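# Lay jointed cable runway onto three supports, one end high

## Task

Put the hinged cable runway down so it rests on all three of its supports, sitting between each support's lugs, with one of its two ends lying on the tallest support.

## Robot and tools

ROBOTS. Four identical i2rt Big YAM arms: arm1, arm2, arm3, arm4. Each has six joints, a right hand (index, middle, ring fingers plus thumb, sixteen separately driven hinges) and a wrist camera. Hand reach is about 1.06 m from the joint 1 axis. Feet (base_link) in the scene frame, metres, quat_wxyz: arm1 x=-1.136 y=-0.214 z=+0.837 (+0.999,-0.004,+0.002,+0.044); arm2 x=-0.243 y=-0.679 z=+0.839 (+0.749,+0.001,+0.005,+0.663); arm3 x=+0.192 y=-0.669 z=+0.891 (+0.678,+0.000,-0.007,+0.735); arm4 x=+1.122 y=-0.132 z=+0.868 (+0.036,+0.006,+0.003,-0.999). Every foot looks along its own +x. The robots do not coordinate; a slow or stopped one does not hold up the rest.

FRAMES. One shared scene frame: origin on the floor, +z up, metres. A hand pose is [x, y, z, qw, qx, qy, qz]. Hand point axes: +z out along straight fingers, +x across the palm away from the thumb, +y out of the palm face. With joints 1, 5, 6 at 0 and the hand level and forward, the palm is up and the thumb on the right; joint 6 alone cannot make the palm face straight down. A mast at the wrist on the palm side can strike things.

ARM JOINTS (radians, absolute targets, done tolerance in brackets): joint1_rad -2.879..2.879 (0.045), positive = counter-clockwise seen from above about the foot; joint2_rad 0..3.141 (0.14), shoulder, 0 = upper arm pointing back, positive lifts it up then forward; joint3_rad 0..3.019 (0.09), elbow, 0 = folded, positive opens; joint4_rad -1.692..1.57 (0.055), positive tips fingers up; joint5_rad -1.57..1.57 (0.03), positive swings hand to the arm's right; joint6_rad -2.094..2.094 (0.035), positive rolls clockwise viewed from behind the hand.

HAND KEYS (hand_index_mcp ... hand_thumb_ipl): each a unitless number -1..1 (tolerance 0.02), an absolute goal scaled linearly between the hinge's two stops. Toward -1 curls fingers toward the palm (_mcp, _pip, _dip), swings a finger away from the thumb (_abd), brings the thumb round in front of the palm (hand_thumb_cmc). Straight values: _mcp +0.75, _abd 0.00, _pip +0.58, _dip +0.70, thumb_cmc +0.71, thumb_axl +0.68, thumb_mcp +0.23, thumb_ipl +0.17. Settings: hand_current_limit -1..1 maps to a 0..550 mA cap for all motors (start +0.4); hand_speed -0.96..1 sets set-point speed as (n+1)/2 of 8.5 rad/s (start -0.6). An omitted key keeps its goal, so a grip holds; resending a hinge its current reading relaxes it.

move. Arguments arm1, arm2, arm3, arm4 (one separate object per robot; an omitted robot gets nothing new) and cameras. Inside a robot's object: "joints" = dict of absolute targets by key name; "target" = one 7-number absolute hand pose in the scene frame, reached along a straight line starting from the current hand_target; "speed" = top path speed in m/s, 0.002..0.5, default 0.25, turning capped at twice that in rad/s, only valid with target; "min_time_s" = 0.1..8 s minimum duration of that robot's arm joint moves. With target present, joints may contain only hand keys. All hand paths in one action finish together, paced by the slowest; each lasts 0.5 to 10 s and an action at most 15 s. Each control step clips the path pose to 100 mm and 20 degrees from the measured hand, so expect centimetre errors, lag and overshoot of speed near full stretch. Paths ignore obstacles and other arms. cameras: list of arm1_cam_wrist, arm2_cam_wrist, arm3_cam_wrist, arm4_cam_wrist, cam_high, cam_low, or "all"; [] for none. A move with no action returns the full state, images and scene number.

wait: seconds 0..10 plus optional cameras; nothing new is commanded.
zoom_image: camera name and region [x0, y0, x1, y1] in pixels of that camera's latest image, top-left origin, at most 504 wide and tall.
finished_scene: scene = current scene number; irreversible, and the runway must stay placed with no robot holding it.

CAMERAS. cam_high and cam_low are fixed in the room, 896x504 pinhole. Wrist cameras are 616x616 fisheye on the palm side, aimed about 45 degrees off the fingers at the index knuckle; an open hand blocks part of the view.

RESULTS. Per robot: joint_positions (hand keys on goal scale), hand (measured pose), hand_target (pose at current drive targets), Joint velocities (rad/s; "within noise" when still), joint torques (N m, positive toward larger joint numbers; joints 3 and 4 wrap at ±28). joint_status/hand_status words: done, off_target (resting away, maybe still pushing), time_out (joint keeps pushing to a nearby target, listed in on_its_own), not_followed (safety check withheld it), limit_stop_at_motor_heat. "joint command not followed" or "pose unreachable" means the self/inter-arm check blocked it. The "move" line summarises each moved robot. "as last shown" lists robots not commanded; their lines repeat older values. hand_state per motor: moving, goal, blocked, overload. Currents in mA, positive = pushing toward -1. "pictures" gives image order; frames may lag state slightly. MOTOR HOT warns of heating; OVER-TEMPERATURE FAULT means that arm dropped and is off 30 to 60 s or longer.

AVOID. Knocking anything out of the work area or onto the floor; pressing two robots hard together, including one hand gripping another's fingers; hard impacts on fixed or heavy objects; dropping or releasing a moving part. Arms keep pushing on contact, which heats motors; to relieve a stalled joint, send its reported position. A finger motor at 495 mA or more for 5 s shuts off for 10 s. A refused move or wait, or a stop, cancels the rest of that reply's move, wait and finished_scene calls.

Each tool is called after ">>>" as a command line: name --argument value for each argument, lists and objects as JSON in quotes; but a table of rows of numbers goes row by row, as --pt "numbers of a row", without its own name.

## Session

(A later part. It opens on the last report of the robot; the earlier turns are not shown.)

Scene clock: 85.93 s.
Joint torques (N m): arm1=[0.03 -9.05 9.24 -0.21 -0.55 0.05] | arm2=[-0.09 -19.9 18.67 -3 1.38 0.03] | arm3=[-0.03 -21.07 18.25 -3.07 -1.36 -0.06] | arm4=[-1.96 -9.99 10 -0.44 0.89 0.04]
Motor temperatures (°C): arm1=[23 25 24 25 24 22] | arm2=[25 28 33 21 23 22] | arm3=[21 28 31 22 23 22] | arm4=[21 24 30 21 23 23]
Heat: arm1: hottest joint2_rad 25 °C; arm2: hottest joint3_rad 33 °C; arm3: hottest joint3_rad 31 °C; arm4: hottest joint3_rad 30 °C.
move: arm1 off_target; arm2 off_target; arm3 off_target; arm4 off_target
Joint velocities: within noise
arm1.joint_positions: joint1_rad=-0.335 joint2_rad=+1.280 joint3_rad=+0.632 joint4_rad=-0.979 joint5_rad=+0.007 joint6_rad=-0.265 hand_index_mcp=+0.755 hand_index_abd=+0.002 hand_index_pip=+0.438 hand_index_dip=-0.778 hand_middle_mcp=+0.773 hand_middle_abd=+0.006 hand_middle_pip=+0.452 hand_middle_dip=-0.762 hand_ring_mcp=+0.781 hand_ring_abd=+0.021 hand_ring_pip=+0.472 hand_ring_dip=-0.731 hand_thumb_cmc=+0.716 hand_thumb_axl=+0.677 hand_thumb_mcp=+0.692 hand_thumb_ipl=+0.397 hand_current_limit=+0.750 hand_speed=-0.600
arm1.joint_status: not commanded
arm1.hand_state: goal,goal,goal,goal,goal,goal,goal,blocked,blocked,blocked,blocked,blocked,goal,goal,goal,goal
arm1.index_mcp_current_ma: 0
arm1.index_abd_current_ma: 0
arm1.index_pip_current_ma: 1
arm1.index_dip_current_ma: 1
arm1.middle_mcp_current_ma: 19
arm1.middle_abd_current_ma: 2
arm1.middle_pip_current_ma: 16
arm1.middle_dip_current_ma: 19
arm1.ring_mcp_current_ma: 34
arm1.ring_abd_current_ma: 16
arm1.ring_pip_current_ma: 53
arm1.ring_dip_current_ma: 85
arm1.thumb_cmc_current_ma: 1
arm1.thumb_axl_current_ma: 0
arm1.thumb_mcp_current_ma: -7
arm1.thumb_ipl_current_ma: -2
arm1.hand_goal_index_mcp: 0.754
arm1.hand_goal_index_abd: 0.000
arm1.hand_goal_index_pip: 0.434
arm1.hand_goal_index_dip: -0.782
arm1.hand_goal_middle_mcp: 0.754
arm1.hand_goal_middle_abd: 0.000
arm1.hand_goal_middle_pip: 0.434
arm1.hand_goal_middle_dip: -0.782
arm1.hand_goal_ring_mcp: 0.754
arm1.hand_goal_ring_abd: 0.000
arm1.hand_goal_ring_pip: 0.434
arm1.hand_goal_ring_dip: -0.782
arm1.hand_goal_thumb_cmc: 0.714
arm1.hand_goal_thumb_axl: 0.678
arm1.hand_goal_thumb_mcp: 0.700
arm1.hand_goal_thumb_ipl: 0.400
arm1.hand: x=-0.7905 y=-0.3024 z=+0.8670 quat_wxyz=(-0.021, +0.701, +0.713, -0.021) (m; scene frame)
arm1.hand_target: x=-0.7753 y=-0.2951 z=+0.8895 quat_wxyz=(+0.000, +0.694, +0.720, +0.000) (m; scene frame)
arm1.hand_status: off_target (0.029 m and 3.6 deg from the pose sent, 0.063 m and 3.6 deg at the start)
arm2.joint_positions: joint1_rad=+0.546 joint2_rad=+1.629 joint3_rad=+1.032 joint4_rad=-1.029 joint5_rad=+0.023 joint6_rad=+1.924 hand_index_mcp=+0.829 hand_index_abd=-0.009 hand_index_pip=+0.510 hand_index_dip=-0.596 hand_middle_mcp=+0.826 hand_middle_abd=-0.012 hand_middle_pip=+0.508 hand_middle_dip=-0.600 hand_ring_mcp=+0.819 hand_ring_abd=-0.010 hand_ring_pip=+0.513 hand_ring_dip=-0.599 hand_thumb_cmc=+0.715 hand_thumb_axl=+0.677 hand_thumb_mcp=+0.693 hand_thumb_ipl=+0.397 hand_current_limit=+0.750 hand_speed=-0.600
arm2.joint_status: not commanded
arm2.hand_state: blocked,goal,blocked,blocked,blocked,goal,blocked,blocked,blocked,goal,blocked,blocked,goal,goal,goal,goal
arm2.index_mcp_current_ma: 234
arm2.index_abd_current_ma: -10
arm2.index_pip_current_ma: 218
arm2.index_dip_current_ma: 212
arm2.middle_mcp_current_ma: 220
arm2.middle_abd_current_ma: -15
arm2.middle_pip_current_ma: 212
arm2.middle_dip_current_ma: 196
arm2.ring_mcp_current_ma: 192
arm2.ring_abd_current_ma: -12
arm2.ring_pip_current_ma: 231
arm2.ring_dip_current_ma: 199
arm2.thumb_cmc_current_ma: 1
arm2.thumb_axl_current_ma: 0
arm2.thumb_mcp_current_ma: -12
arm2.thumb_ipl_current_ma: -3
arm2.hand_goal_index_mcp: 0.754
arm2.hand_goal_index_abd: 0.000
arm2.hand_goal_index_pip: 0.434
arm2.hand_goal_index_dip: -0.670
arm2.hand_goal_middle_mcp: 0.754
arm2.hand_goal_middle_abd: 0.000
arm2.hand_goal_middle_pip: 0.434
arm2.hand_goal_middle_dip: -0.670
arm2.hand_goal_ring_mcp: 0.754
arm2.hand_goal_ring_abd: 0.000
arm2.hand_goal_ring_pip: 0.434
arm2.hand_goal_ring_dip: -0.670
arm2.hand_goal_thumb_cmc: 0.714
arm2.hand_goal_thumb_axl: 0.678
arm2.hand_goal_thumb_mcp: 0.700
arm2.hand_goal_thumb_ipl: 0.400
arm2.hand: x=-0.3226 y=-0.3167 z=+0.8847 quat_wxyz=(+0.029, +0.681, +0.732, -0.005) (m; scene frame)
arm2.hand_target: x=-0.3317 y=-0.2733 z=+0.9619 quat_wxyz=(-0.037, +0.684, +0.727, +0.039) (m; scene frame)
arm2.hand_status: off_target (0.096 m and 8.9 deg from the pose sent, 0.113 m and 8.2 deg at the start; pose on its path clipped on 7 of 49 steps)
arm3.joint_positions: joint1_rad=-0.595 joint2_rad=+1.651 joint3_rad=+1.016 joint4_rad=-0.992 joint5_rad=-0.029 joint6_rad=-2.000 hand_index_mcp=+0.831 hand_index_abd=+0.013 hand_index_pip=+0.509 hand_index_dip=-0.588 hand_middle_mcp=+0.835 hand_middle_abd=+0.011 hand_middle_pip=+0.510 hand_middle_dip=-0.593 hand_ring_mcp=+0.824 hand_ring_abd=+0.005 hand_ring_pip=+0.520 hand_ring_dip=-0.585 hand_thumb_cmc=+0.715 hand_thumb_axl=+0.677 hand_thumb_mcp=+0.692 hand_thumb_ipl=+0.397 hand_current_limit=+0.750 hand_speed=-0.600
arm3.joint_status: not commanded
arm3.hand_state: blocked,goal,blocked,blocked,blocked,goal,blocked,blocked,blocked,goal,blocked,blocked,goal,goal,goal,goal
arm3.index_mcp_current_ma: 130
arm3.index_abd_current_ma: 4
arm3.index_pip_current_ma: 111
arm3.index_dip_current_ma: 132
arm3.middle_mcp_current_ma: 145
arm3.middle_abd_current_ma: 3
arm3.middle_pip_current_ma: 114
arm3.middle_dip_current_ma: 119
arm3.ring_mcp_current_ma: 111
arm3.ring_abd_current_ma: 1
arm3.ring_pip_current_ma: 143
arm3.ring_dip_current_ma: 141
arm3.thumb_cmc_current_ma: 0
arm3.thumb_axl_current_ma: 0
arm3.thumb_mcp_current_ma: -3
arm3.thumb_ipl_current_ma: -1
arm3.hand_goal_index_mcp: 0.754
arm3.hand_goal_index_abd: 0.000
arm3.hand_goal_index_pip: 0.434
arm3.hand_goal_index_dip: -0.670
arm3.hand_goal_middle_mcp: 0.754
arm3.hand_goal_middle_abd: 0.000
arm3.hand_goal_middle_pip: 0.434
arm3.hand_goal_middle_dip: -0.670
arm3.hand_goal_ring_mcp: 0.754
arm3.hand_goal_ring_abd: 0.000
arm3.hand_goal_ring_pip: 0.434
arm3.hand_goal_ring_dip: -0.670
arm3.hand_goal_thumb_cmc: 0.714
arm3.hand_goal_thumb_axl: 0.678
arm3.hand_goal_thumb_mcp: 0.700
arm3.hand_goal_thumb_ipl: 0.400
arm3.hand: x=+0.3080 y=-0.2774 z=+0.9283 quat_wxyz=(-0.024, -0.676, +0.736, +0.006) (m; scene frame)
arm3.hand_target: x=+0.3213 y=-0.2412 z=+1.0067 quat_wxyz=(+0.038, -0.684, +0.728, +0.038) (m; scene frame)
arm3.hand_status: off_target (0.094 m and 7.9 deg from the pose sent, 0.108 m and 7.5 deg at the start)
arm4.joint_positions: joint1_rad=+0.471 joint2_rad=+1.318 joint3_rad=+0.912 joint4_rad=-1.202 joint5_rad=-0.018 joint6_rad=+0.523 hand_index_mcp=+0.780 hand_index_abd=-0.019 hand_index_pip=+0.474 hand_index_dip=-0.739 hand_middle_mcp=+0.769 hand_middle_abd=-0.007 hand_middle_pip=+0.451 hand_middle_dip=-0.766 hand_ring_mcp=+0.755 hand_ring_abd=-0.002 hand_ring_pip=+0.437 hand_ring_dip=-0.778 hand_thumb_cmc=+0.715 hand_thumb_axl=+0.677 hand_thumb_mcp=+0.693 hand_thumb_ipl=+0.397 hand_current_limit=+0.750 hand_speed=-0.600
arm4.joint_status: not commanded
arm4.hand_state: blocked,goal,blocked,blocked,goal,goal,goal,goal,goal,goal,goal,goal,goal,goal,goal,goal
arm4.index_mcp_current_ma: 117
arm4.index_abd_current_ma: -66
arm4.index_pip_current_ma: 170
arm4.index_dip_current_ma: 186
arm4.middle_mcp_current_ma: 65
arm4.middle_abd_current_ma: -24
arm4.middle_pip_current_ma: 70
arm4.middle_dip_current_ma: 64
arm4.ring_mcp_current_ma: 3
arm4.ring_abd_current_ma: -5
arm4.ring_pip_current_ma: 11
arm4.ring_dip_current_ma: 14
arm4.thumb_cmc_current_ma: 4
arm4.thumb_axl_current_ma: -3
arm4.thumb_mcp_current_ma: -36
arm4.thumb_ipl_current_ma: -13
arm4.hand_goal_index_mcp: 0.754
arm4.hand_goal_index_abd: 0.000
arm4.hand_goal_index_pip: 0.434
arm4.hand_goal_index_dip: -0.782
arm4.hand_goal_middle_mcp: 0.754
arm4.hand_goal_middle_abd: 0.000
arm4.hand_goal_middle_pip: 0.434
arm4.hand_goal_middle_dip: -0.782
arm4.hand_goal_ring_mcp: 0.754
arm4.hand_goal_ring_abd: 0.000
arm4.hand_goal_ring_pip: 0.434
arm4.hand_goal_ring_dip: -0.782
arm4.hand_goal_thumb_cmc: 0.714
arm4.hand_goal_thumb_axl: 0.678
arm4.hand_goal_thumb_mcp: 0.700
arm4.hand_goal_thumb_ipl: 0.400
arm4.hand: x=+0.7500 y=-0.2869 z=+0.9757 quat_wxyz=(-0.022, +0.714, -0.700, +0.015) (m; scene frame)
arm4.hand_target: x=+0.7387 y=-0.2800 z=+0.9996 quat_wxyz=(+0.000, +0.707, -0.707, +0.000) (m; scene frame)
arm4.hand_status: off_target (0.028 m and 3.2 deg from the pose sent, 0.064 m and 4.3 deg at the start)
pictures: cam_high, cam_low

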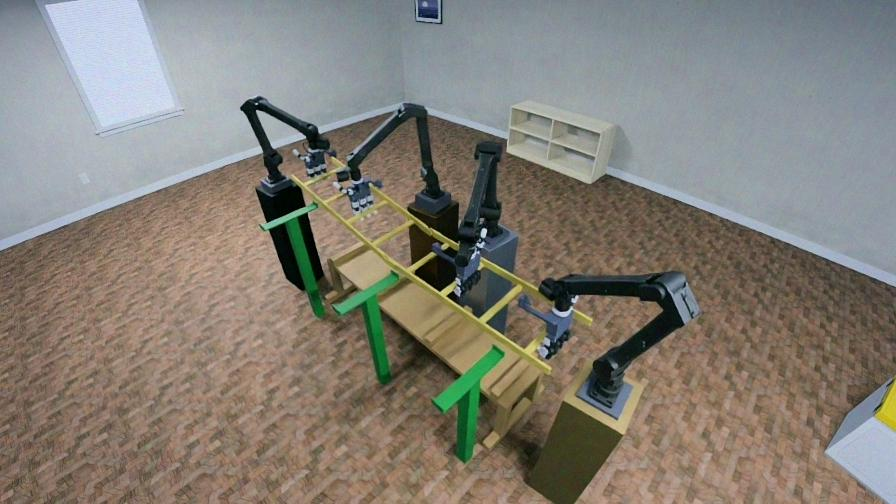

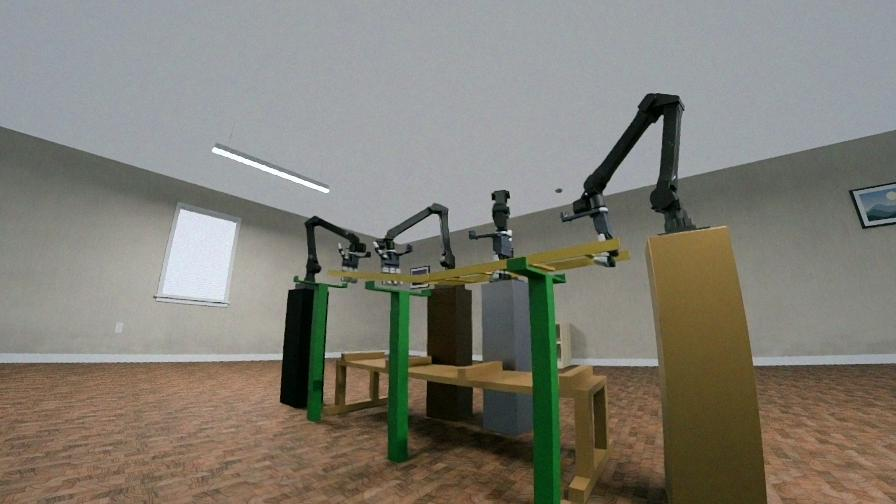

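>>> move --arm1 '{"target":[-0.775,-0.255,0.89,0,0.6947,0.7193,0],"speed":0.06}' --arm2 '{"target":[-0.335,-0.225,0.965,-0.0363,0.6837,0.7278,0.0376],"speed":0.06}' --arm3 '{"target":[0.325,-0.195,1.01,0.0363,-0.6837,0.7278,0.0376],"speed":0.06}' --arm4 '{"target":[0.738,-0.25,1.0,0,0.7071,-0.7071,0],"speed":0.06}' --cameras '["cam_high","cam_low"]'

>>> zoom_image --camera "cam_low" --region '[280, 220, 500, 340]'

>>> zoom_image --camera "cam_low" --region '[440, 200, 660, 340]'

Scene clock: 87.83 s.
Joint torques (N m): arm1=[0.26 -8.7 9.03 -0.2 -0.62 0.08] | arm2=[-0.03 -22.07 17.99 -2.61 1.42 0.05] | arm3=[0.09 -22.89 18.18 -2.65 -1.35 -0.07] | arm4=[-2.73 -9.64 8.99 -0.34 0.88 -0.01]
Motor temperatures (°C): arm1=[23 25 24 25 24 22] | arm2=[25 28 34 21 23 22] | arm3=[21 28 31 22 23 22] | arm4=[21 24 30 21 23 23]
Heat: arm1: hottest joint2_rad 25 °C; arm2: hottest joint3_rad 34 °C; arm3: hottest joint3_rad 31 °C; arm4: hottest joint3_rad 30 °C.
move: arm1 off_target; arm2 off_target; arm3 off_target; arm4 off_target
Joint velocities: within noise
arm1.joint_positions: joint1_rad=-0.196 joint2_rad=+1.260 joint3_rad=+0.620 joint4_rad=-0.983 joint5_rad=+0.009 joint6_rad=-0.124 hand_index_mcp=+0.755 hand_index_abd=+0.002 hand_index_pip=+0.438 hand_index_dip=-0.778 hand_middle_mcp=+0.775 hand_middle_abd=+0.005 hand_middle_pip=+0.453 hand_middle_dip=-0.764 hand_ring_mcp=+0.783 hand_ring_abd=+0.021 hand_ring_pip=+0.472 hand_ring_dip=-0.731 hand_thumb_cmc=+0.716 hand_thumb_axl=+0.677 hand_thumb_mcp=+0.692 hand_thumb_ipl=+0.397 hand_current_limit=+0.750 hand_speed=-0.600
arm1.joint_status: not commanded
arm1.hand_state: goal,goal,goal,goal,blocked,goal,goal,goal,blocked,blocked,blocked,blocked,goal,goal,goal,goal
arm1.index_mcp_current_ma: 0
arm1.index_abd_current_ma: 0
arm1.index_pip_current_ma: 1
arm1.index_dip_current_ma: 1
arm1.middle_mcp_current_ma: 23
arm1.middle_abd_current_ma: 2
arm1.middle_pip_current_ma: 17
arm1.middle_dip_current_ma: 16
arm1.ring_mcp_current_ma: 37
arm1.ring_abd_current_ma: 16
arm1.ring_pip_current_ma: 53
arm1.ring_dip_current_ma: 85
arm1.thumb_cmc_current_ma: 1
arm1.thumb_axl_current_ma: 0
arm1.thumb_mcp_current_ma: -7
arm1.thumb_ipl_current_ma: -2
arm1.hand_goal_index_mcp: 0.754
arm1.hand_goal_index_abd: 0.000
arm1.hand_goal_index_pip: 0.434
arm1.hand_goal_index_dip: -0.782
arm1.hand_goal_middle_mcp: 0.754
arm1.hand_goal_middle_abd: 0.000
arm1.hand_goal_middle_pip: 0.434
arm1.hand_goal_middle_dip: -0.782
arm1.hand_goal_ring_mcp: 0.754
arm1.hand_goal_ring_abd: 0.000
arm1.hand_goal_ring_pip: 0.434
arm1.hand_goal_ring_dip: -0.782
arm1.hand_goal_thumb_cmc: 0.714
arm1.hand_goal_thumb_axl: 0.678
arm1.hand_goal_thumb_mcp: 0.700
arm1.hand_goal_thumb_ipl: 0.400
arm1.hand: x=-0.7884 y=-0.2658 z=+0.8686 quat_wxyz=(-0.016, +0.702, +0.712, -0.024) (m; scene frame)
arm1.hand_target: x=-0.7753 y=-0.2552 z=+0.8894 quat_wxyz=(+0.000, +0.694, +0.720, +0.000) (m; scene frame)
arm1.hand_status: off_target (0.027 m and 3.5 deg from the pose sent, 0.055 m and 3.6 deg at the start)
arm2.joint_positions: joint1_rad=+0.515 joint2_rad=+1.721 joint3_rad=+1.113 joint4_rad=-1.029 joint5_rad=+0.019 joint6_rad=+1.893 hand_index_mcp=+0.831 hand_index_abd=-0.009 hand_index_pip=+0.510 hand_index_dip=-0.596 hand_middle_mcp=+0.826 hand_middle_abd=-0.012 hand_middle_pip=+0.508 hand_middle_dip=-0.600 hand_ring_mcp=+0.819 hand_ring_abd=-0.010 hand_ring_pip=+0.513 hand_ring_dip=-0.599 hand_thumb_cmc=+0.715 hand_thumb_axl=+0.677 hand_thumb_mcp=+0.693 hand_thumb_ipl=+0.397 hand_current_limit=+0.750 hand_speed=-0.600
arm2.joint_status: not commanded
arm2.hand_state: blocked,goal,blocked,blocked,blocked,goal,blocked,blocked,blocked,goal,blocked,blocked,goal,goal,goal,goal
arm2.index_mcp_current_ma: 241
arm2.index_abd_current_ma: -10
arm2.index_pip_current_ma: 218
arm2.index_dip_current_ma: 212
arm2.middle_mcp_current_ma: 221
arm2.middle_abd_current_ma: -15
arm2.middle_pip_current_ma: 212
arm2.middle_dip_current_ma: 196
arm2.ring_mcp_current_ma: 192
arm2.ring_abd_current_ma: -12
arm2.ring_pip_current_ma: 231
arm2.ring_dip_current_ma: 199
arm2.thumb_cmc_current_ma: 1
arm2.thumb_axl_current_ma: 0
arm2.thumb_mcp_current_ma: -12
arm2.thumb_ipl_current_ma: -3
arm2.hand_goal_index_mcp: 0.754
arm2.hand_goal_index_abd: 0.000
arm2.hand_goal_index_pip: 0.434
arm2.hand_goal_index_dip: -0.670
arm2.hand_goal_middle_mcp: 0.754
arm2.hand_goal_middle_abd: 0.000
arm2.hand_goal_middle_pip: 0.434
arm2.hand_goal_middle_dip: -0.670
arm2.hand_goal_ring_mcp: 0.754
arm2.hand_goal_ring_abd: 0.000
arm2.hand_goal_ring_pip: 0.434
arm2.hand_goal_ring_dip: -0.670
arm2.hand_goal_thumb_cmc: 0.714
arm2.hand_goal_thumb_axl: 0.678
arm2.hand_goal_thumb_mcp: 0.700
arm2.hand_goal_thumb_ipl: 0.400
arm2.hand: x=-0.3224 y=-0.2852 z=+0.8717 quat_wxyz=(+0.033, +0.681, +0.732, -0.010) (m; scene frame)
arm2.hand_target: x=-0.3304 y=-0.2403 z=+0.9527 quat_wxyz=(-0.037, +0.684, +0.727, +0.038) (m; scene frame)
arm2.hand_status: off_target (0.112 m and 9.6 deg from the pose sent, 0.123 m and 8.9 deg at the start; pose on its path clipped on 37 of 47 steps)
arm3.joint_positions: joint1_rad=-0.559 joint2_rad=+1.737 joint3_rad=+1.092 joint4_rad=-0.998 joint5_rad=-0.026 joint6_rad=-1.961 hand_index_mcp=+0.831 hand_index_abd=+0.013 hand_index_pip=+0.509 hand_index_dip=-0.588 hand_middle_mcp=+0.835 hand_middle_abd=+0.011 hand_middle_pip=+0.510 hand_middle_dip=-0.593 hand_ring_mcp=+0.824 hand_ring_abd=+0.005 hand_ring_pip=+0.520 hand_ring_dip=-0.583 hand_thumb_cmc=+0.715 hand_thumb_axl=+0.677 hand_thumb_mcp=+0.692 hand_thumb_ipl=+0.397 hand_current_limit=+0.750 hand_speed=-0.600
arm3.joint_status: not commanded
arm3.hand_state: blocked,goal,blocked,blocked,blocked,goal,blocked,blocked,blocked,goal,blocked,blocked,goal,goal,goal,goal
arm3.index_mcp_current_ma: 130
arm3.index_abd_current_ma: 4
arm3.index_pip_current_ma: 111
arm3.index_dip_current_ma: 132
arm3.middle_mcp_current_ma: 145
arm3.middle_abd_current_ma: 3
arm3.middle_pip_current_ma: 114
arm3.middle_dip_current_ma: 119
arm3.ring_mcp_current_ma: 111
arm3.ring_abd_current_ma: 1
arm3.ring_pip_current_ma: 143
arm3.ring_dip_current_ma: 148
arm3.thumb_cmc_current_ma: 0
arm3.thumb_axl_current_ma: 0
arm3.thumb_mcp_current_ma: -3
arm3.thumb_ipl_current_ma: -1
arm3.hand_goal_index_mcp: 0.754
arm3.hand_goal_index_abd: 0.000
arm3.hand_goal_index_pip: 0.434
arm3.hand_goal_index_dip: -0.670
arm3.hand_goal_middle_mcp: 0.754
arm3.hand_goal_middle_abd: 0.000
arm3.hand_goal_middle_pip: 0.434
arm3.hand_goal_middle_dip: -0.670
arm3.hand_goal_ring_mcp: 0.754
arm3.hand_goal_ring_abd: 0.000
arm3.hand_goal_ring_pip: 0.434
arm3.hand_goal_ring_dip: -0.670
arm3.hand_goal_thumb_cmc: 0.714
arm3.hand_goal_thumb_axl: 0.678
arm3.hand_goal_thumb_mcp: 0.700
arm3.hand_goal_thumb_ipl: 0.400
arm3.hand: x=+0.3070 y=-0.2478 z=+0.9159 quat_wxyz=(-0.031, -0.675, +0.737, +0.000) (m; scene frame)
arm3.hand_target: x=+0.3197 y=-0.2070 z=+0.9994 quat_wxyz=(+0.038, -0.684, +0.727, +0.038) (m; scene frame)
arm3.hand_status: off_target (0.109 m and 8.9 deg from the pose sent, 0.117 m and 7.9 deg at the start; pose on its path clipped on 32 of 47 steps)
arm4.joint_positions: joint1_rad=+0.391 joint2_rad=+1.281 joint3_rad=+0.891 joint4_rad=-1.210 joint5_rad=-0.019 joint6_rad=+0.447 hand_index_mcp=+0.785 hand_index_abd=-0.019 hand_index_pip=+0.474 hand_index_dip=-0.739 hand_middle_mcp=+0.773 hand_middle_abd=-0.006 hand_middle_pip=+0.452 hand_middle_dip=-0.770 hand_ring_mcp=+0.755 hand_ring_abd=-0.002 hand_ring_pip=+0.437 hand_ring_dip=-0.778 hand_thumb_cmc=+0.715 hand_thumb_axl=+0.677 hand_thumb_mcp=+0.693 hand_thumb_ipl=+0.397 hand_current_limit=+0.750 hand_speed=-0.600
arm4.joint_status: not commanded
arm4.hand_state: blocked,goal,blocked,blocked,goal,goal,goal,goal,goal,goal,goal,goal,goal,goal,goal,goal
arm4.index_mcp_current_ma: 138
arm4.index_abd_current_ma: -66
arm4.index_pip_current_ma: 170
arm4.index_dip_current_ma: 185
arm4.middle_mcp_current_ma: 81
arm4.middle_abd_current_ma: -20
arm4.middle_pip_current_ma: 74
arm4.middle_dip_current_ma: 47
arm4.ring_mcp_current_ma: 3
arm4.ring_abd_current_ma: -5
arm4.ring_pip_current_ma: 11
arm4.ring_dip_current_ma: 14
arm4.thumb_cmc_current_ma: 4
arm4.thumb_axl_current_ma: -3
arm4.thumb_mcp_current_ma: -36
arm4.thumb_ipl_current_ma: -13
arm4.hand_goal_index_mcp: 0.754
arm4.hand_goal_index_abd: 0.000
arm4.hand_goal_index_pip: 0.434
arm4.hand_goal_index_dip: -0.782
arm4.hand_goal_middle_mcp: 0.754
arm4.hand_goal_middle_abd: 0.000
arm4.hand_goal_middle_pip: 0.434
arm4.hand_goal_middle_dip: -0.782
arm4.hand_goal_ring_mcp: 0.754
arm4.hand_goal_ring_abd: 0.000
arm4.hand_goal_ring_pip: 0.434
arm4.hand_goal_ring_dip: -0.782
arm4.hand_goal_thumb_cmc: 0.714
arm4.hand_goal_thumb_axl: 0.678
arm4.hand_goal_thumb_mcp: 0.700
arm4.hand_goal_thumb_ipl: 0.400
arm4.hand: x=+0.7459 y=-0.2590 z=+0.9804 quat_wxyz=(-0.017, +0.712, -0.701, +0.016) (m; scene frame)
arm4.hand_target: x=+0.7383 y=-0.2500 z=+0.9996 quat_wxyz=(+0.000, +0.707, -0.707, +0.000) (m; scene frame)
arm4.hand_status: off_target (0.023 m and 2.8 deg from the pose sent, 0.046 m and 3.2 deg at the start)
pictures: cam_high, cam_low

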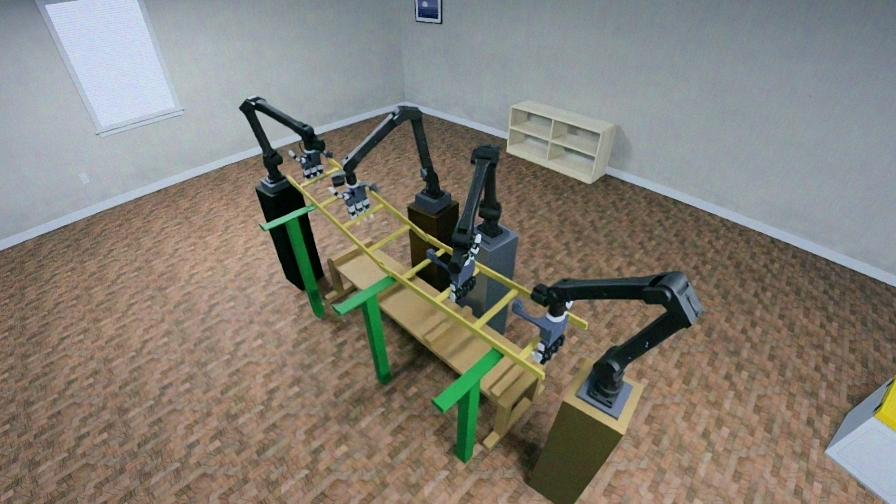

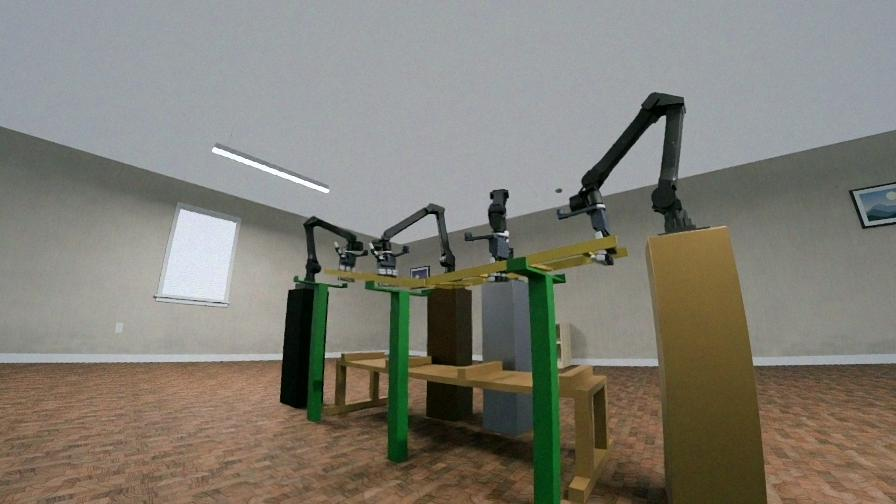

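Scaled by 2.291 from the camera's 896x504 image, which has a finer 1280x720 frame.

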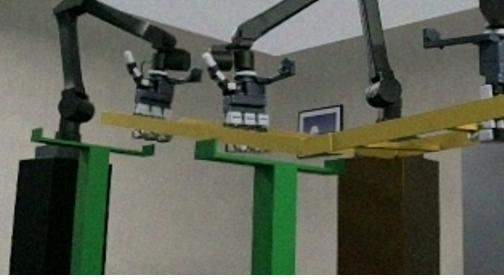

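Scaled by 2.291 from the camera's 896x504 image, which has a finer 1280x720 frame.

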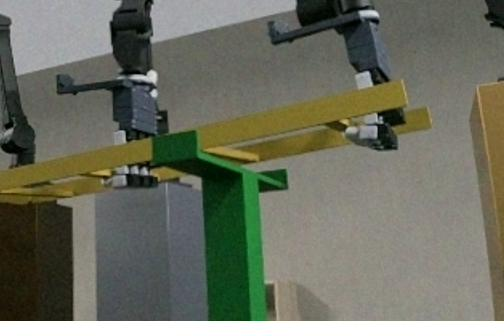

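>>> move --arm1 '{"target":[-0.775,-0.235,0.89,0,0.6947,0.7193,0],"speed":0.03}' --arm2 '{"joints":{"joint1_rad":0.457,"joint2_rad":1.641,"joint3_rad":1.363,"joint4_rad":-1.144},"min_time_s":2}' --arm3 '{"joints":{"joint1_rad":-0.504,"joint2_rad":1.653,"joint3_rad":1.326,"joint4_rad":-1.098},"min_time_s":2}' --arm4 '{"target":[0.738,-0.235,1.0,0,0.7071,-0.7071,0],"speed":0.03}' --cameras '["cam_high","cam_low"]'

>>> zoom_image --camera "cam_low" --region '[280, 220, 500, 340]'

>>> zoom_image --camera "cam_low" --region '[440, 200, 660, 340]'

Scene clock: 96.87 s.
Joint torques (N m): arm1=[-0.56 -8.47 9.06 0.01 -0.13 0.11] | arm2=[-1.38 -24 17.26 -2.62 1.83 0.18] | arm3=[0.97 -24.82 17.62 -2.28 -1.82 -0.19] | arm4=[-1.32 -9 9.48 0.09 0.42 -0.05]
Motor temperatures (°C): arm1=[23 25 24 25 24 22] | arm2=[24 29 35 21 24 22] | arm3=[21 29 33 22 23 22] | arm4=[21 24 30 21 23 23]
Heat: arm1: hottest joint2_rad 25 °C; arm2: hottest joint3_rad 35 °C; arm3: hottest joint3_rad 33 °C; arm4: hottest joint3_rad 30 °C.
move: arm1 off_target; arm2 time_out; arm3 time_out; arm4 off_target
Joint velocities: within noise
arm1.joint_positions: joint1_rad=-0.112 joint2_rad=+1.254 joint3_rad=+0.617 joint4_rad=-0.989 joint5_rad=-0.002 joint6_rad=-0.052 hand_index_mcp=+0.755 hand_index_abd=+0.002 hand_index_pip=+0.438 hand_index_dip=-0.778 hand_middle_mcp=+0.772 hand_middle_abd=+0.002 hand_middle_pip=+0.451 hand_middle_dip=-0.770 hand_ring_mcp=+0.784 hand_ring_abd=+0.003 hand_ring_pip=+0.472 hand_ring_dip=-0.734 hand_thumb_cmc=+0.716 hand_thumb_axl=+0.677 hand_thumb_mcp=+0.692 hand_thumb_ipl=+0.397 hand_current_limit=+0.750 hand_speed=-0.600
arm1.joint_status: not commanded
arm1.hand_state: goal,goal,goal,goal,goal,goal,goal,goal,blocked,goal,blocked,blocked,goal,goal,goal,goal
arm1.index_mcp_current_ma: 0
arm1.index_abd_current_ma: 0
arm1.index_pip_current_ma: 1
arm1.index_dip_current_ma: 1
arm1.middle_mcp_current_ma: 18
arm1.middle_abd_current_ma: 0
arm1.middle_pip_current_ma: 14
arm1.middle_dip_current_ma: 9
arm1.ring_mcp_current_ma: 40
arm1.ring_abd_current_ma: 1
arm1.ring_pip_current_ma: 53
arm1.ring_dip_current_ma: 78
arm1.thumb_cmc_current_ma: 1
arm1.thumb_axl_current_ma: 0
arm1.thumb_mcp_current_ma: -7
arm1.thumb_ipl_current_ma: -2
arm1.hand_goal_index_mcp: 0.754
arm1.hand_goal_index_abd: 0.000
arm1.hand_goal_index_pip: 0.434
arm1.hand_goal_index_dip: -0.782
arm1.hand_goal_middle_mcp: 0.754
arm1.hand_goal_middle_abd: 0.000
arm1.hand_goal_middle_pip: 0.434
arm1.hand_goal_middle_dip: -0.782
arm1.hand_goal_ring_mcp: 0.754
arm1.hand_goal_ring_abd: 0.000
arm1.hand_goal_ring_pip: 0.434
arm1.hand_goal_ring_dip: -0.782
arm1.hand_goal_thumb_cmc: 0.714
arm1.hand_goal_thumb_axl: 0.678
arm1.hand_goal_thumb_mcp: 0.700
arm1.hand_goal_thumb_ipl: 0.400
arm1.hand: x=-0.7886 y=-0.2405 z=+0.8690 quat_wxyz=(-0.019, +0.697, +0.716, -0.022) (m; scene frame)
arm1.hand_target: x=-0.7753 y=-0.2350 z=+0.8896 quat_wxyz=(+0.000, +0.695, +0.719, +0.000) (m; scene frame)
arm1.hand_status: off_target (0.026 m and 3.4 deg from the pose sent, 0.040 m and 3.5 deg at the start)
arm2.joint_positions: joint1_rad=+0.481 joint2_rad=+1.753 joint3_rad=+1.207 joint4_rad=-1.086 joint5_rad=+0.009 joint6_rad=+1.877 hand_index_mcp=+0.831 hand_index_abd=-0.010 hand_index_pip=+0.510 hand_index_dip=-0.592 hand_middle_mcp=+0.828 hand_middle_abd=-0.012 hand_middle_pip=+0.508 hand_middle_dip=-0.600 hand_ring_mcp=+0.822 hand_ring_abd=-0.010 hand_ring_pip=+0.513 hand_ring_dip=-0.604 hand_thumb_cmc=+0.715 hand_thumb_axl=+0.677 hand_thumb_mcp=+0.693 hand_thumb_ipl=+0.397 hand_current_limit=+0.750 hand_speed=-0.600
arm2.joint_status: joint3_rad time_out (moved +0.094 of +0.250); joint4_rad time_out (moved -0.057 of -0.115); the others done
arm2.hand_state: blocked,goal,blocked,blocked,blocked,goal,blocked,blocked,blocked,goal,blocked,blocked,goal,goal,goal,goal
arm2.index_mcp_current_ma: 242
arm2.index_abd_current_ma: -11
arm2.index_pip_current_ma: 218
arm2.index_dip_current_ma: 228
arm2.middle_mcp_current_ma: 230
arm2.middle_abd_current_ma: -15
arm2.middle_pip_current_ma: 212
arm2.middle_dip_current_ma: 196
arm2.ring_mcp_current_ma: 206
arm2.ring_abd_current_ma: -12
arm2.ring_pip_current_ma: 231
arm2.ring_dip_current_ma: 182
arm2.thumb_cmc_current_ma: 1
arm2.thumb_axl_current_ma: 0
arm2.thumb_mcp_current_ma: -12
arm2.thumb_ipl_current_ma: -3
arm2.hand_goal_index_mcp: 0.754
arm2.hand_goal_index_abd: 0.000
arm2.hand_goal_index_pip: 0.434
arm2.hand_goal_index_dip: -0.670
arm2.hand_goal_middle_mcp: 0.754
arm2.hand_goal_middle_abd: 0.000
arm2.hand_goal_middle_pip: 0.434
arm2.hand_goal_middle_dip: -0.670
arm2.hand_goal_ring_mcp: 0.754
arm2.hand_goal_ring_abd: 0.000
arm2.hand_goal_ring_pip: 0.434
arm2.hand_goal_ring_dip: -0.670
arm2.hand_goal_thumb_cmc: 0.714
arm2.hand_goal_thumb_axl: 0.678
arm2.hand_goal_thumb_mcp: 0.700
arm2.hand_goal_thumb_ipl: 0.400
arm2.on_its_own: joint3_rad reads +1.207 and still pushes toward +1.320 since a time_out; joint4_rad reads -1.086 and still pushes toward -1.144 since a time_out; joint5_rad reads +0.009 and still pushes toward +0.049 since a time_out
arm2.hand: x=-0.3196 y=-0.2576 z=+0.8862 quat_wxyz=(+0.028, +0.687, +0.726, -0.014) (m; scene frame)
arm2.hand_target: x=-0.3143 y=-0.2208 z=+0.9723 quat_wxyz=(-0.038, +0.702, +0.710, +0.040) (m; scene frame)
arm2.hand_status: not commanded
arm3.joint_positions: joint1_rad=-0.524 joint2_rad=+1.760 joint3_rad=+1.174 joint4_rad=-1.042 joint5_rad=-0.015 joint6_rad=-1.949 hand_index_mcp=+0.841 hand_index_abd=+0.013 hand_index_pip=+0.509 hand_index_dip=-0.588 hand_middle_mcp=+0.838 hand_middle_abd=+0.009 hand_middle_pip=+0.512 hand_middle_dip=-0.593 hand_ring_mcp=+0.822 hand_ring_abd=+0.003 hand_ring_pip=+0.520 hand_ring_dip=-0.578 hand_thumb_cmc=+0.715 hand_thumb_axl=+0.677 hand_thumb_mcp=+0.692 hand_thumb_ipl=+0.397 hand_current_limit=+0.750 hand_speed=-0.600
arm3.joint_status: joint3_rad time_out (moved +0.082 of +0.234); joint4_rad time_out (moved -0.044 of -0.100); the others done
arm3.hand_state: blocked,goal,blocked,blocked,blocked,goal,blocked,blocked,blocked,goal,blocked,blocked,goal,goal,goal,goal
arm3.index_mcp_current_ma: 161
arm3.index_abd_current_ma: 4
arm3.index_pip_current_ma: 111
arm3.index_dip_current_ma: 132
arm3.middle_mcp_current_ma: 153
arm3.middle_abd_current_ma: 2
arm3.middle_pip_current_ma: 119
arm3.middle_dip_current_ma: 120
arm3.ring_mcp_current_ma: 105
arm3.ring_abd_current_ma: 0
arm3.ring_pip_current_ma: 143
arm3.ring_dip_current_ma: 162
arm3.thumb_cmc_current_ma: 0
arm3.thumb_axl_current_ma: 0
arm3.thumb_mcp_current_ma: -3
arm3.thumb_ipl_current_ma: -1
arm3.hand_goal_index_mcp: 0.754
arm3.hand_goal_index_abd: 0.000
arm3.hand_goal_index_pip: 0.434
arm3.hand_goal_index_dip: -0.670
arm3.hand_goal_middle_mcp: 0.754
arm3.hand_goal_middle_abd: 0.000
arm3.hand_goal_middle_pip: 0.434
arm3.hand_goal_middle_dip: -0.670
arm3.hand_goal_ring_mcp: 0.754
arm3.hand_goal_ring_abd: 0.000
arm3.hand_goal_ring_pip: 0.434
arm3.hand_goal_ring_dip: -0.670
arm3.hand_goal_thumb_cmc: 0.714
arm3.hand_goal_thumb_axl: 0.678
arm3.hand_goal_thumb_mcp: 0.700
arm3.hand_goal_thumb_ipl: 0.400
arm3.on_its_own: joint3_rad reads +1.174 and still pushes toward +1.286 since a time_out; joint4_rad reads -1.042 and still pushes toward -1.098 since a time_out; joint5_rad reads -0.015 and still pushes toward -0.050 since a time_out
arm3.hand: x=+0.3048 y=-0.2217 z=+0.9298 quat_wxyz=(-0.022, -0.683, +0.730, -0.003) (m; scene frame)
arm3.hand_target: x=+0.3046 y=-0.1846 z=+1.0194 quat_wxyz=(+0.048, -0.701, +0.710, +0.043) (m; scene frame)
arm3.hand_status: not commanded
arm4.joint_positions: joint1_rad=+0.336 joint2_rad=+1.261 joint3_rad=+0.872 joint4_rad=-1.224 joint5_rad=-0.008 joint6_rad=+0.406 hand_index_mcp=+0.786 hand_index_abd=+0.000 hand_index_pip=+0.474 hand_index_dip=-0.742 hand_middle_mcp=+0.769 hand_middle_abd=-0.003 hand_middle_pip=+0.448 hand_middle_dip=-0.773 hand_ring_mcp=+0.755 hand_ring_abd=-0.002 hand_ring_pip=+0.437 hand_ring_dip=-0.778 hand_thumb_cmc=+0.715 hand_thumb_axl=+0.677 hand_thumb_mcp=+0.693 hand_thumb_ipl=+0.397 hand_current_limit=+0.750 hand_speed=-0.600
arm4.joint_status: not commanded
arm4.hand_state: blocked,goal,blocked,blocked,goal,goal,goal,goal,goal,goal,goal,goal,goal,goal,goal,goal
arm4.index_mcp_current_ma: 144
arm4.index_abd_current_ma: 1
arm4.index_pip_current_ma: 170
arm4.index_dip_current_ma: 172
arm4.middle_mcp_current_ma: 64
arm4.middle_abd_current_ma: -8
arm4.middle_pip_current_ma: 55
arm4.middle_dip_current_ma: 35
arm4.ring_mcp_current_ma: 3
arm4.ring_abd_current_ma: -5
arm4.ring_pip_current_ma: 10
arm4.ring_dip_current_ma: 14
arm4.thumb_cmc_current_ma: 4
arm4.thumb_axl_current_ma: -3
arm4.thumb_mcp_current_ma: -36
arm4.thumb_ipl_current_ma: -13
arm4.hand_goal_index_mcp: 0.754
arm4.hand_goal_index_abd: 0.000
arm4.hand_goal_index_pip: 0.434
arm4.hand_goal_index_dip: -0.782
arm4.hand_goal_middle_mcp: 0.754
arm4.hand_goal_middle_abd: 0.000
arm4.hand_goal_middle_pip: 0.434
arm4.hand_goal_middle_dip: -0.782
arm4.hand_goal_ring_mcp: 0.754
arm4.hand_goal_ring_abd: 0.000
arm4.hand_goal_ring_pip: 0.434
arm4.hand_goal_ring_dip: -0.782
arm4.hand_goal_thumb_cmc: 0.714
arm4.hand_goal_thumb_axl: 0.678
arm4.hand_goal_thumb_mcp: 0.700
arm4.hand_goal_thumb_ipl: 0.400
arm4.hand: x=+0.7475 y=-0.2358 z=+0.9798 quat_wxyz=(-0.024, +0.707, -0.707, +0.014) (m; scene frame)
arm4.hand_target: x=+0.7384 y=-0.2348 z=+0.9998 quat_wxyz=(+0.000, +0.707, -0.707, +0.000) (m; scene frame)
arm4.hand_status: off_target (0.022 m and 3.2 deg from the pose sent, 0.032 m and 2.8 deg at the start)
pictures: cam_high, cam_low

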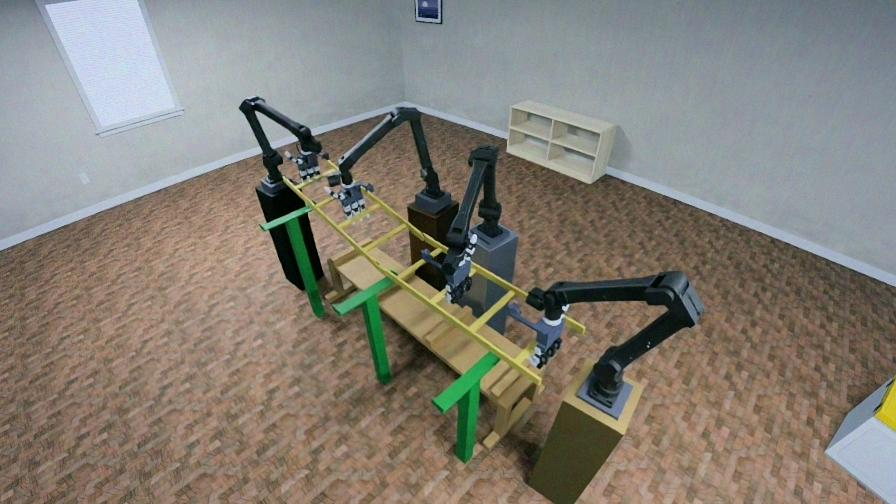

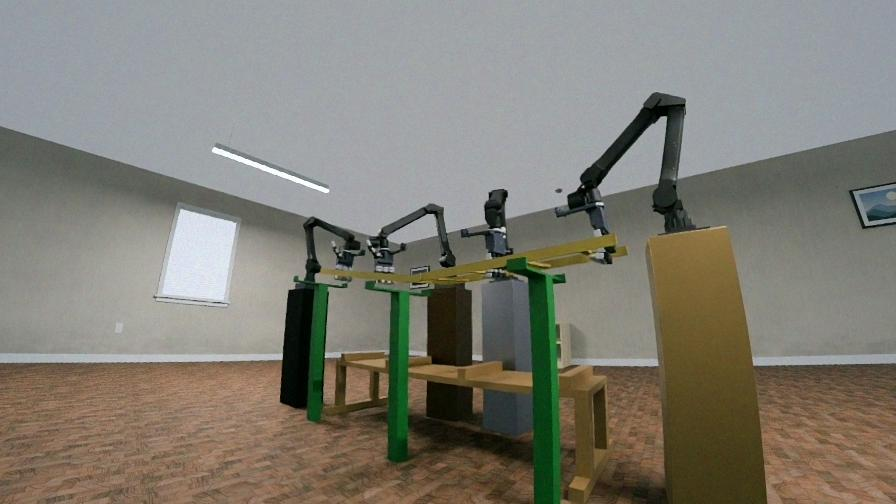

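Scaled by 2.291 from the camera's 896x504 image, which has a finer 1280x720 frame.

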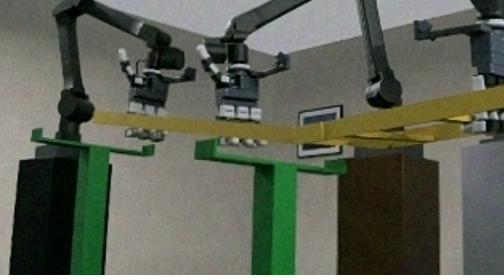

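Scaled by 2.291 from the camera's 896x504 image, which has a finer 1280x720 frame.

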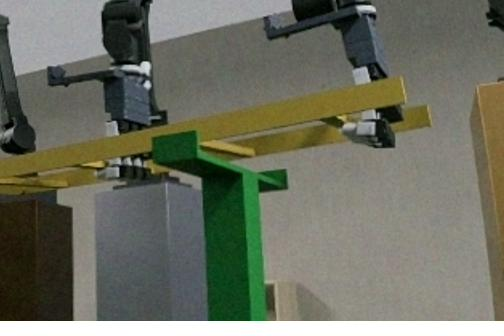

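>>> move --arm1 '{"target":[-0.775,-0.162,0.868,0,0.6947,0.7193,0],"speed":0.022}' --arm2 '{"joints":{"joint1_rad":0.398,"joint2_rad":1.80,"joint3_rad":1.638,"joint4_rad":-1.232,"joint6_rad":1.885},"min_time_s":3.5}' --arm3 '{"joints":{"joint1_rad":-0.427,"joint2_rad":1.815,"joint3_rad":1.60,"joint4_rad":-1.19,"joint6_rad":-1.95},"min_time_s":3.5}' --arm4 '{"target":[0.738,-0.16,0.98,0,0.7071,-0.7071,0],"speed":0.022}' --cameras '["cam_high","cam_low"]'

>>> zoom_image --camera "cam_low" --region '[280, 220, 500, 340]'

>>> zoom_image --camera "cam_low" --region '[440, 200, 660, 340]'

>>> zoom_image --camera "cam_high" --region '[240, 130, 600, 410]'

Scene clock: 106.17 s.
Joint torques (N m): arm1=[-0.91 -6.18 8.77 0.55 0.29 0.28] | arm2=[-1.61 -28.63 17.65 -2.33 1.87 0.31] | arm3=[1.67 -30.27 17.94 -2.14 -2.12 -0.24] | arm4=[-0.79 -8.35 8.94 0.46 -0.14 -0.13]
Motor temperatures (°C): arm1=[23 25 25 25 24 22] | arm2=[24 29 39 21 25 22] | arm3=[21 29 35 22 24 22] | arm4=[21 24 30 21 23 23]
Heat: arm1: hottest joint2_rad 25 °C; arm2: hottest joint3_rad 39 °C; arm3: hottest joint3_rad 35 °C; arm4: hottest joint3_rad 30 °C.
move: arm1 off_target; arm2 time_out; arm3 time_out; arm4 off_target
Joint velocities: within noise
arm1.joint_positions: joint1_rad=+0.154 joint2_rad=+1.290 joint3_rad=+0.608 joint4_rad=-0.922 joint5_rad=-0.012 joint6_rad=+0.192 hand_index_mcp=+0.755 hand_index_abd=+0.002 hand_index_pip=+0.438 hand_index_dip=-0.778 hand_middle_mcp=+0.762 hand_middle_abd=+0.002 hand_middle_pip=+0.444 hand_middle_dip=-0.775 hand_ring_mcp=+0.785 hand_ring_abd=-0.009 hand_ring_pip=+0.472 hand_ring_dip=-0.734 hand_thumb_cmc=+0.716 hand_thumb_axl=+0.677 hand_thumb_mcp=+0.692 hand_thumb_ipl=+0.397 hand_current_limit=+0.750 hand_speed=-0.600
arm1.joint_status: not commanded
arm1.hand_state: goal,goal,goal,goal,goal,goal,goal,goal,blocked,goal,blocked,blocked,goal,goal,goal,goal
arm1.index_mcp_current_ma: 0
arm1.index_abd_current_ma: 0
arm1.index_pip_current_ma: 1
arm1.index_dip_current_ma: 1
arm1.middle_mcp_current_ma: 5
arm1.middle_abd_current_ma: 0
arm1.middle_pip_current_ma: 6
arm1.middle_dip_current_ma: 4
arm1.ring_mcp_current_ma: 41
arm1.ring_abd_current_ma: -5
arm1.ring_pip_current_ma: 53
arm1.ring_dip_current_ma: 78
arm1.thumb_cmc_current_ma: 1
arm1.thumb_axl_current_ma: 0
arm1.thumb_mcp_current_ma: -7
arm1.thumb_ipl_current_ma: -2
arm1.hand_goal_index_mcp: 0.754
arm1.hand_goal_index_abd: 0.000
arm1.hand_goal_index_pip: 0.434
arm1.hand_goal_index_dip: -0.782
arm1.hand_goal_middle_mcp: 0.754
arm1.hand_goal_middle_abd: 0.000
arm1.hand_goal_middle_pip: 0.434
arm1.hand_goal_middle_dip: -0.782
arm1.hand_goal_ring_mcp: 0.754
arm1.hand_goal_ring_abd: 0.000
arm1.hand_goal_ring_pip: 0.434
arm1.hand_goal_ring_dip: -0.782
arm1.hand_goal_thumb_cmc: 0.714
arm1.hand_goal_thumb_axl: 0.678
arm1.hand_goal_thumb_mcp: 0.700
arm1.hand_goal_thumb_ipl: 0.400
arm1.hand: x=-0.7879 y=-0.1660 z=+0.8575 quat_wxyz=(-0.012, +0.689, +0.724, -0.015) (m; scene frame)
arm1.hand_target: x=-0.7754 y=-0.1619 z=+0.8682 quat_wxyz=(+0.000, +0.695, +0.719, +0.000) (m; scene frame)
arm1.hand_status: off_target (0.017 m and 2.4 deg from the pose sent, 0.080 m and 3.4 deg at the start)
arm2.joint_positions: joint1_rad=+0.426 joint2_rad=+1.933 joint3_rad=+1.468 joint4_rad=-1.181 joint5_rad=+0.008 joint6_rad=+1.856 hand_index_mcp=+0.824 hand_index_abd=-0.007 hand_index_pip=+0.510 hand_index_dip=-0.583 hand_middle_mcp=+0.834 hand_middle_abd=-0.012 hand_middle_pip=+0.508 hand_middle_dip=-0.600 hand_ring_mcp=+0.831 hand_ring_abd=-0.007 hand_ring_pip=+0.513 hand_ring_dip=-0.608 hand_thumb_cmc=+0.715 hand_thumb_axl=+0.677 hand_thumb_mcp=+0.693 hand_thumb_ipl=+0.397 hand_current_limit=+0.750 hand_speed=-0.600
arm2.joint_status: joint3_rad time_out (moved +0.261 of +0.431); the others done
arm2.hand_state: blocked,goal,blocked,blocked,blocked,goal,blocked,blocked,blocked,goal,blocked,blocked,goal,goal,goal,goal
arm2.index_mcp_current_ma: 213
arm2.index_abd_current_ma: -7
arm2.index_pip_current_ma: 218
arm2.index_dip_current_ma: 265
arm2.middle_mcp_current_ma: 254
arm2.middle_abd_current_ma: -14
arm2.middle_pip_current_ma: 212
arm2.middle_dip_current_ma: 196
arm2.ring_mcp_current_ma: 240
arm2.ring_abd_current_ma: -7
arm2.ring_pip_current_ma: 231
arm2.ring_dip_current_ma: 168
arm2.thumb_cmc_current_ma: 1
arm2.thumb_axl_current_ma: 0
arm2.thumb_mcp_current_ma: -12
arm2.thumb_ipl_current_ma: -3
arm2.hand_goal_index_mcp: 0.754
arm2.hand_goal_index_abd: 0.000
arm2.hand_goal_index_pip: 0.434
arm2.hand_goal_index_dip: -0.670
arm2.hand_goal_middle_mcp: 0.754
arm2.hand_goal_middle_abd: 0.000
arm2.hand_goal_middle_pip: 0.434
arm2.hand_goal_middle_dip: -0.670
arm2.hand_goal_ring_mcp: 0.754
arm2.hand_goal_ring_abd: 0.000
arm2.hand_goal_ring_pip: 0.434
arm2.hand_goal_ring_dip: -0.670
arm2.hand_goal_thumb_cmc: 0.714
arm2.hand_goal_thumb_axl: 0.678
arm2.hand_goal_thumb_mcp: 0.700
arm2.hand_goal_thumb_ipl: 0.400
arm2.on_its_own: joint3_rad reads +1.468 and still pushes toward +1.581 since a time_out; joint5_rad reads +0.008 and still pushes toward +0.049 since a time_out
arm2.hand: x=-0.3182 y=-0.1821 z=+0.8833 quat_wxyz=(+0.034, +0.699, +0.714, -0.019) (m; scene frame)
arm2.hand_target: x=-0.3065 y=-0.1477 z=+0.9894 quat_wxyz=(-0.042, +0.720, +0.691, +0.045) (m; scene frame)
arm2.hand_status: not commanded
arm3.joint_positions: joint1_rad=-0.457 joint2_rad=+1.945 joint3_rad=+1.434 joint4_rad=-1.139 joint5_rad=-0.009 joint6_rad=-1.917 hand_index_mcp=+0.852 hand_index_abd=+0.009 hand_index_pip=+0.509 hand_index_dip=-0.599 hand_middle_mcp=+0.843 hand_middle_abd=+0.008 hand_middle_pip=+0.512 hand_middle_dip=-0.593 hand_ring_mcp=+0.814 hand_ring_abd=+0.001 hand_ring_pip=+0.520 hand_ring_dip=-0.566 hand_thumb_cmc=+0.715 hand_thumb_axl=+0.677 hand_thumb_mcp=+0.692 hand_thumb_ipl=+0.397 hand_current_limit=+0.750 hand_speed=-0.600
arm3.joint_status: joint3_rad time_out (moved +0.260 of +0.426); the others done
arm3.hand_state: blocked,goal,blocked,blocked,blocked,goal,blocked,blocked,blocked,goal,blocked,blocked,goal,goal,goal,goal
arm3.index_mcp_current_ma: 200
arm3.index_abd_current_ma: 2
arm3.index_pip_current_ma: 111
arm3.index_dip_current_ma: 103
arm3.middle_mcp_current_ma: 170
arm3.middle_abd_current_ma: 2
arm3.middle_pip_current_ma: 119
arm3.middle_dip_current_ma: 120
arm3.ring_mcp_current_ma: 85
arm3.ring_abd_current_ma: 0
arm3.ring_pip_current_ma: 143
arm3.ring_dip_current_ma: 204
arm3.thumb_cmc_current_ma: 0
arm3.thumb_axl_current_ma: 0
arm3.thumb_mcp_current_ma: -3
arm3.thumb_ipl_current_ma: -1
arm3.hand_goal_index_mcp: 0.754
arm3.hand_goal_index_abd: 0.000
arm3.hand_goal_index_pip: 0.434
arm3.hand_goal_index_dip: -0.670
arm3.hand_goal_middle_mcp: 0.754
arm3.hand_goal_middle_abd: 0.000
arm3.hand_goal_middle_pip: 0.434
arm3.hand_goal_middle_dip: -0.670
arm3.hand_goal_ring_mcp: 0.754
arm3.hand_goal_ring_abd: 0.000
arm3.hand_goal_ring_pip: 0.434
arm3.hand_goal_ring_dip: -0.670
arm3.hand_goal_thumb_cmc: 0.714
arm3.hand_goal_thumb_axl: 0.678
arm3.hand_goal_thumb_mcp: 0.700
arm3.hand_goal_thumb_ipl: 0.400
arm3.on_its_own: joint3_rad reads +1.434 and still pushes toward +1.547 since a time_out; joint5_rad reads -0.009 and still pushes toward -0.050 since a time_out
arm3.hand: x=+0.3030 y=-0.1443 z=+0.9232 quat_wxyz=(-0.030, -0.696, +0.717, -0.012) (m; scene frame)
arm3.hand_target: x=+0.2915 y=-0.1073 z=+1.0352 quat_wxyz=(+0.048, -0.719, +0.692, +0.046) (m; scene frame)
arm3.hand_status: not commanded
arm4.joint_positions: joint1_rad=+0.096 joint2_rad=+1.224 joint3_rad=+0.791 joint4_rad=-1.184 joint5_rad=+0.003 joint6_rad=+0.186 hand_index_mcp=+0.786 hand_index_abd=+0.009 hand_index_pip=+0.474 hand_index_dip=-0.742 hand_middle_mcp=+0.759 hand_middle_abd=-0.003 hand_middle_pip=+0.443 hand_middle_dip=-0.775 hand_ring_mcp=+0.755 hand_ring_abd=-0.002 hand_ring_pip=+0.437 hand_ring_dip=-0.778 hand_thumb_cmc=+0.715 hand_thumb_axl=+0.677 hand_thumb_mcp=+0.693 hand_thumb_ipl=+0.397 hand_current_limit=+0.750 hand_speed=-0.600
arm4.joint_status: not commanded
arm4.hand_state: blocked,goal,blocked,blocked,goal,goal,goal,goal,goal,goal,goal,goal,goal,goal,goal,goal
arm4.index_mcp_current_ma: 144
arm4.index_abd_current_ma: 31
arm4.index_pip_current_ma: 170
arm4.index_dip_current_ma: 172
arm4.middle_mcp_current_ma: 20
arm4.middle_abd_current_ma: -8
arm4.middle_pip_current_ma: 33
arm4.middle_dip_current_ma: 27
arm4.ring_mcp_current_ma: 3
arm4.ring_abd_current_ma: -5
arm4.ring_pip_current_ma: 10
arm4.ring_dip_current_ma: 14
arm4.thumb_cmc_current_ma: 4
arm4.thumb_axl_current_ma: -3
arm4.thumb_mcp_current_ma: -36
arm4.thumb_ipl_current_ma: -13
arm4.hand_goal_index_mcp: 0.754
arm4.hand_goal_index_abd: 0.000
arm4.hand_goal_index_pip: 0.434
arm4.hand_goal_index_dip: -0.782
arm4.hand_goal_middle_mcp: 0.754
arm4.hand_goal_middle_abd: 0.000
arm4.hand_goal_middle_pip: 0.434
arm4.hand_goal_middle_dip: -0.782
arm4.hand_goal_ring_mcp: 0.754
arm4.hand_goal_ring_abd: 0.000
arm4.hand_goal_ring_pip: 0.434
arm4.hand_goal_ring_dip: -0.782
arm4.hand_goal_thumb_cmc: 0.714
arm4.hand_goal_thumb_axl: 0.678
arm4.hand_goal_thumb_mcp: 0.700
arm4.hand_goal_thumb_ipl: 0.400
arm4.hand: x=+0.7479 y=-0.1566 z=+0.9625 quat_wxyz=(-0.026, +0.700, -0.713, +0.014) (m; scene frame)
arm4.hand_target: x=+0.7384 y=-0.1599 z=+0.9800 quat_wxyz=(+0.000, +0.707, -0.707, +0.000) (m; scene frame)
arm4.hand_status: off_target (0.020 m and 3.5 deg from the pose sent, 0.076 m and 3.2 deg at the start)
pictures: cam_high, cam_low

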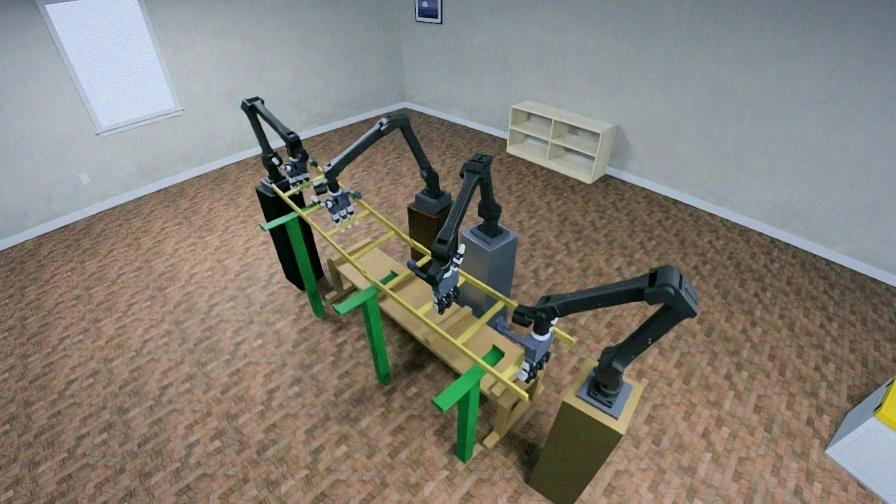

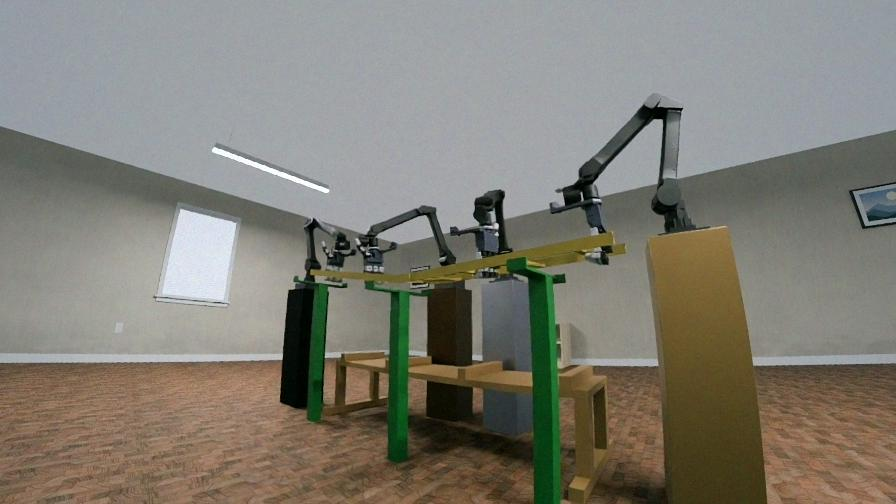

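Scaled by 2.291 from the camera's 896x504 image, which has a finer 1280x720 frame.

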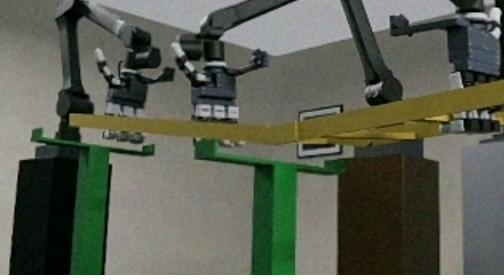

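Scaled by 2.291 from the camera's 896x504 image, which has a finer 1280x720 frame.

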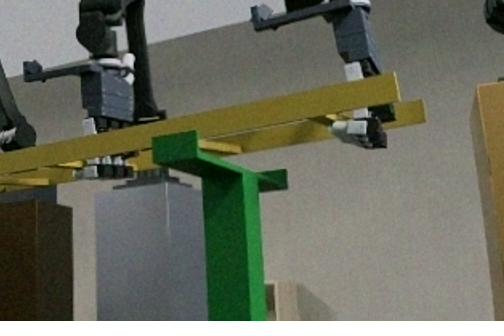

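Scaled by 1.400 from the camera's 896x504 image, which has a finer 1280x720 frame.

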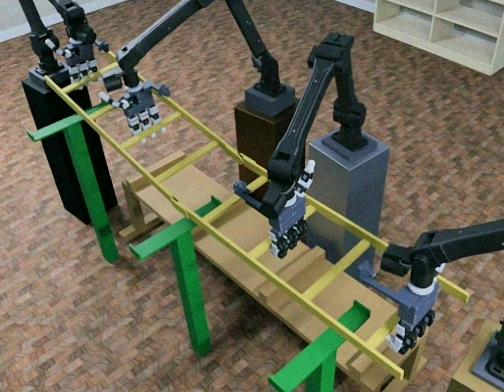

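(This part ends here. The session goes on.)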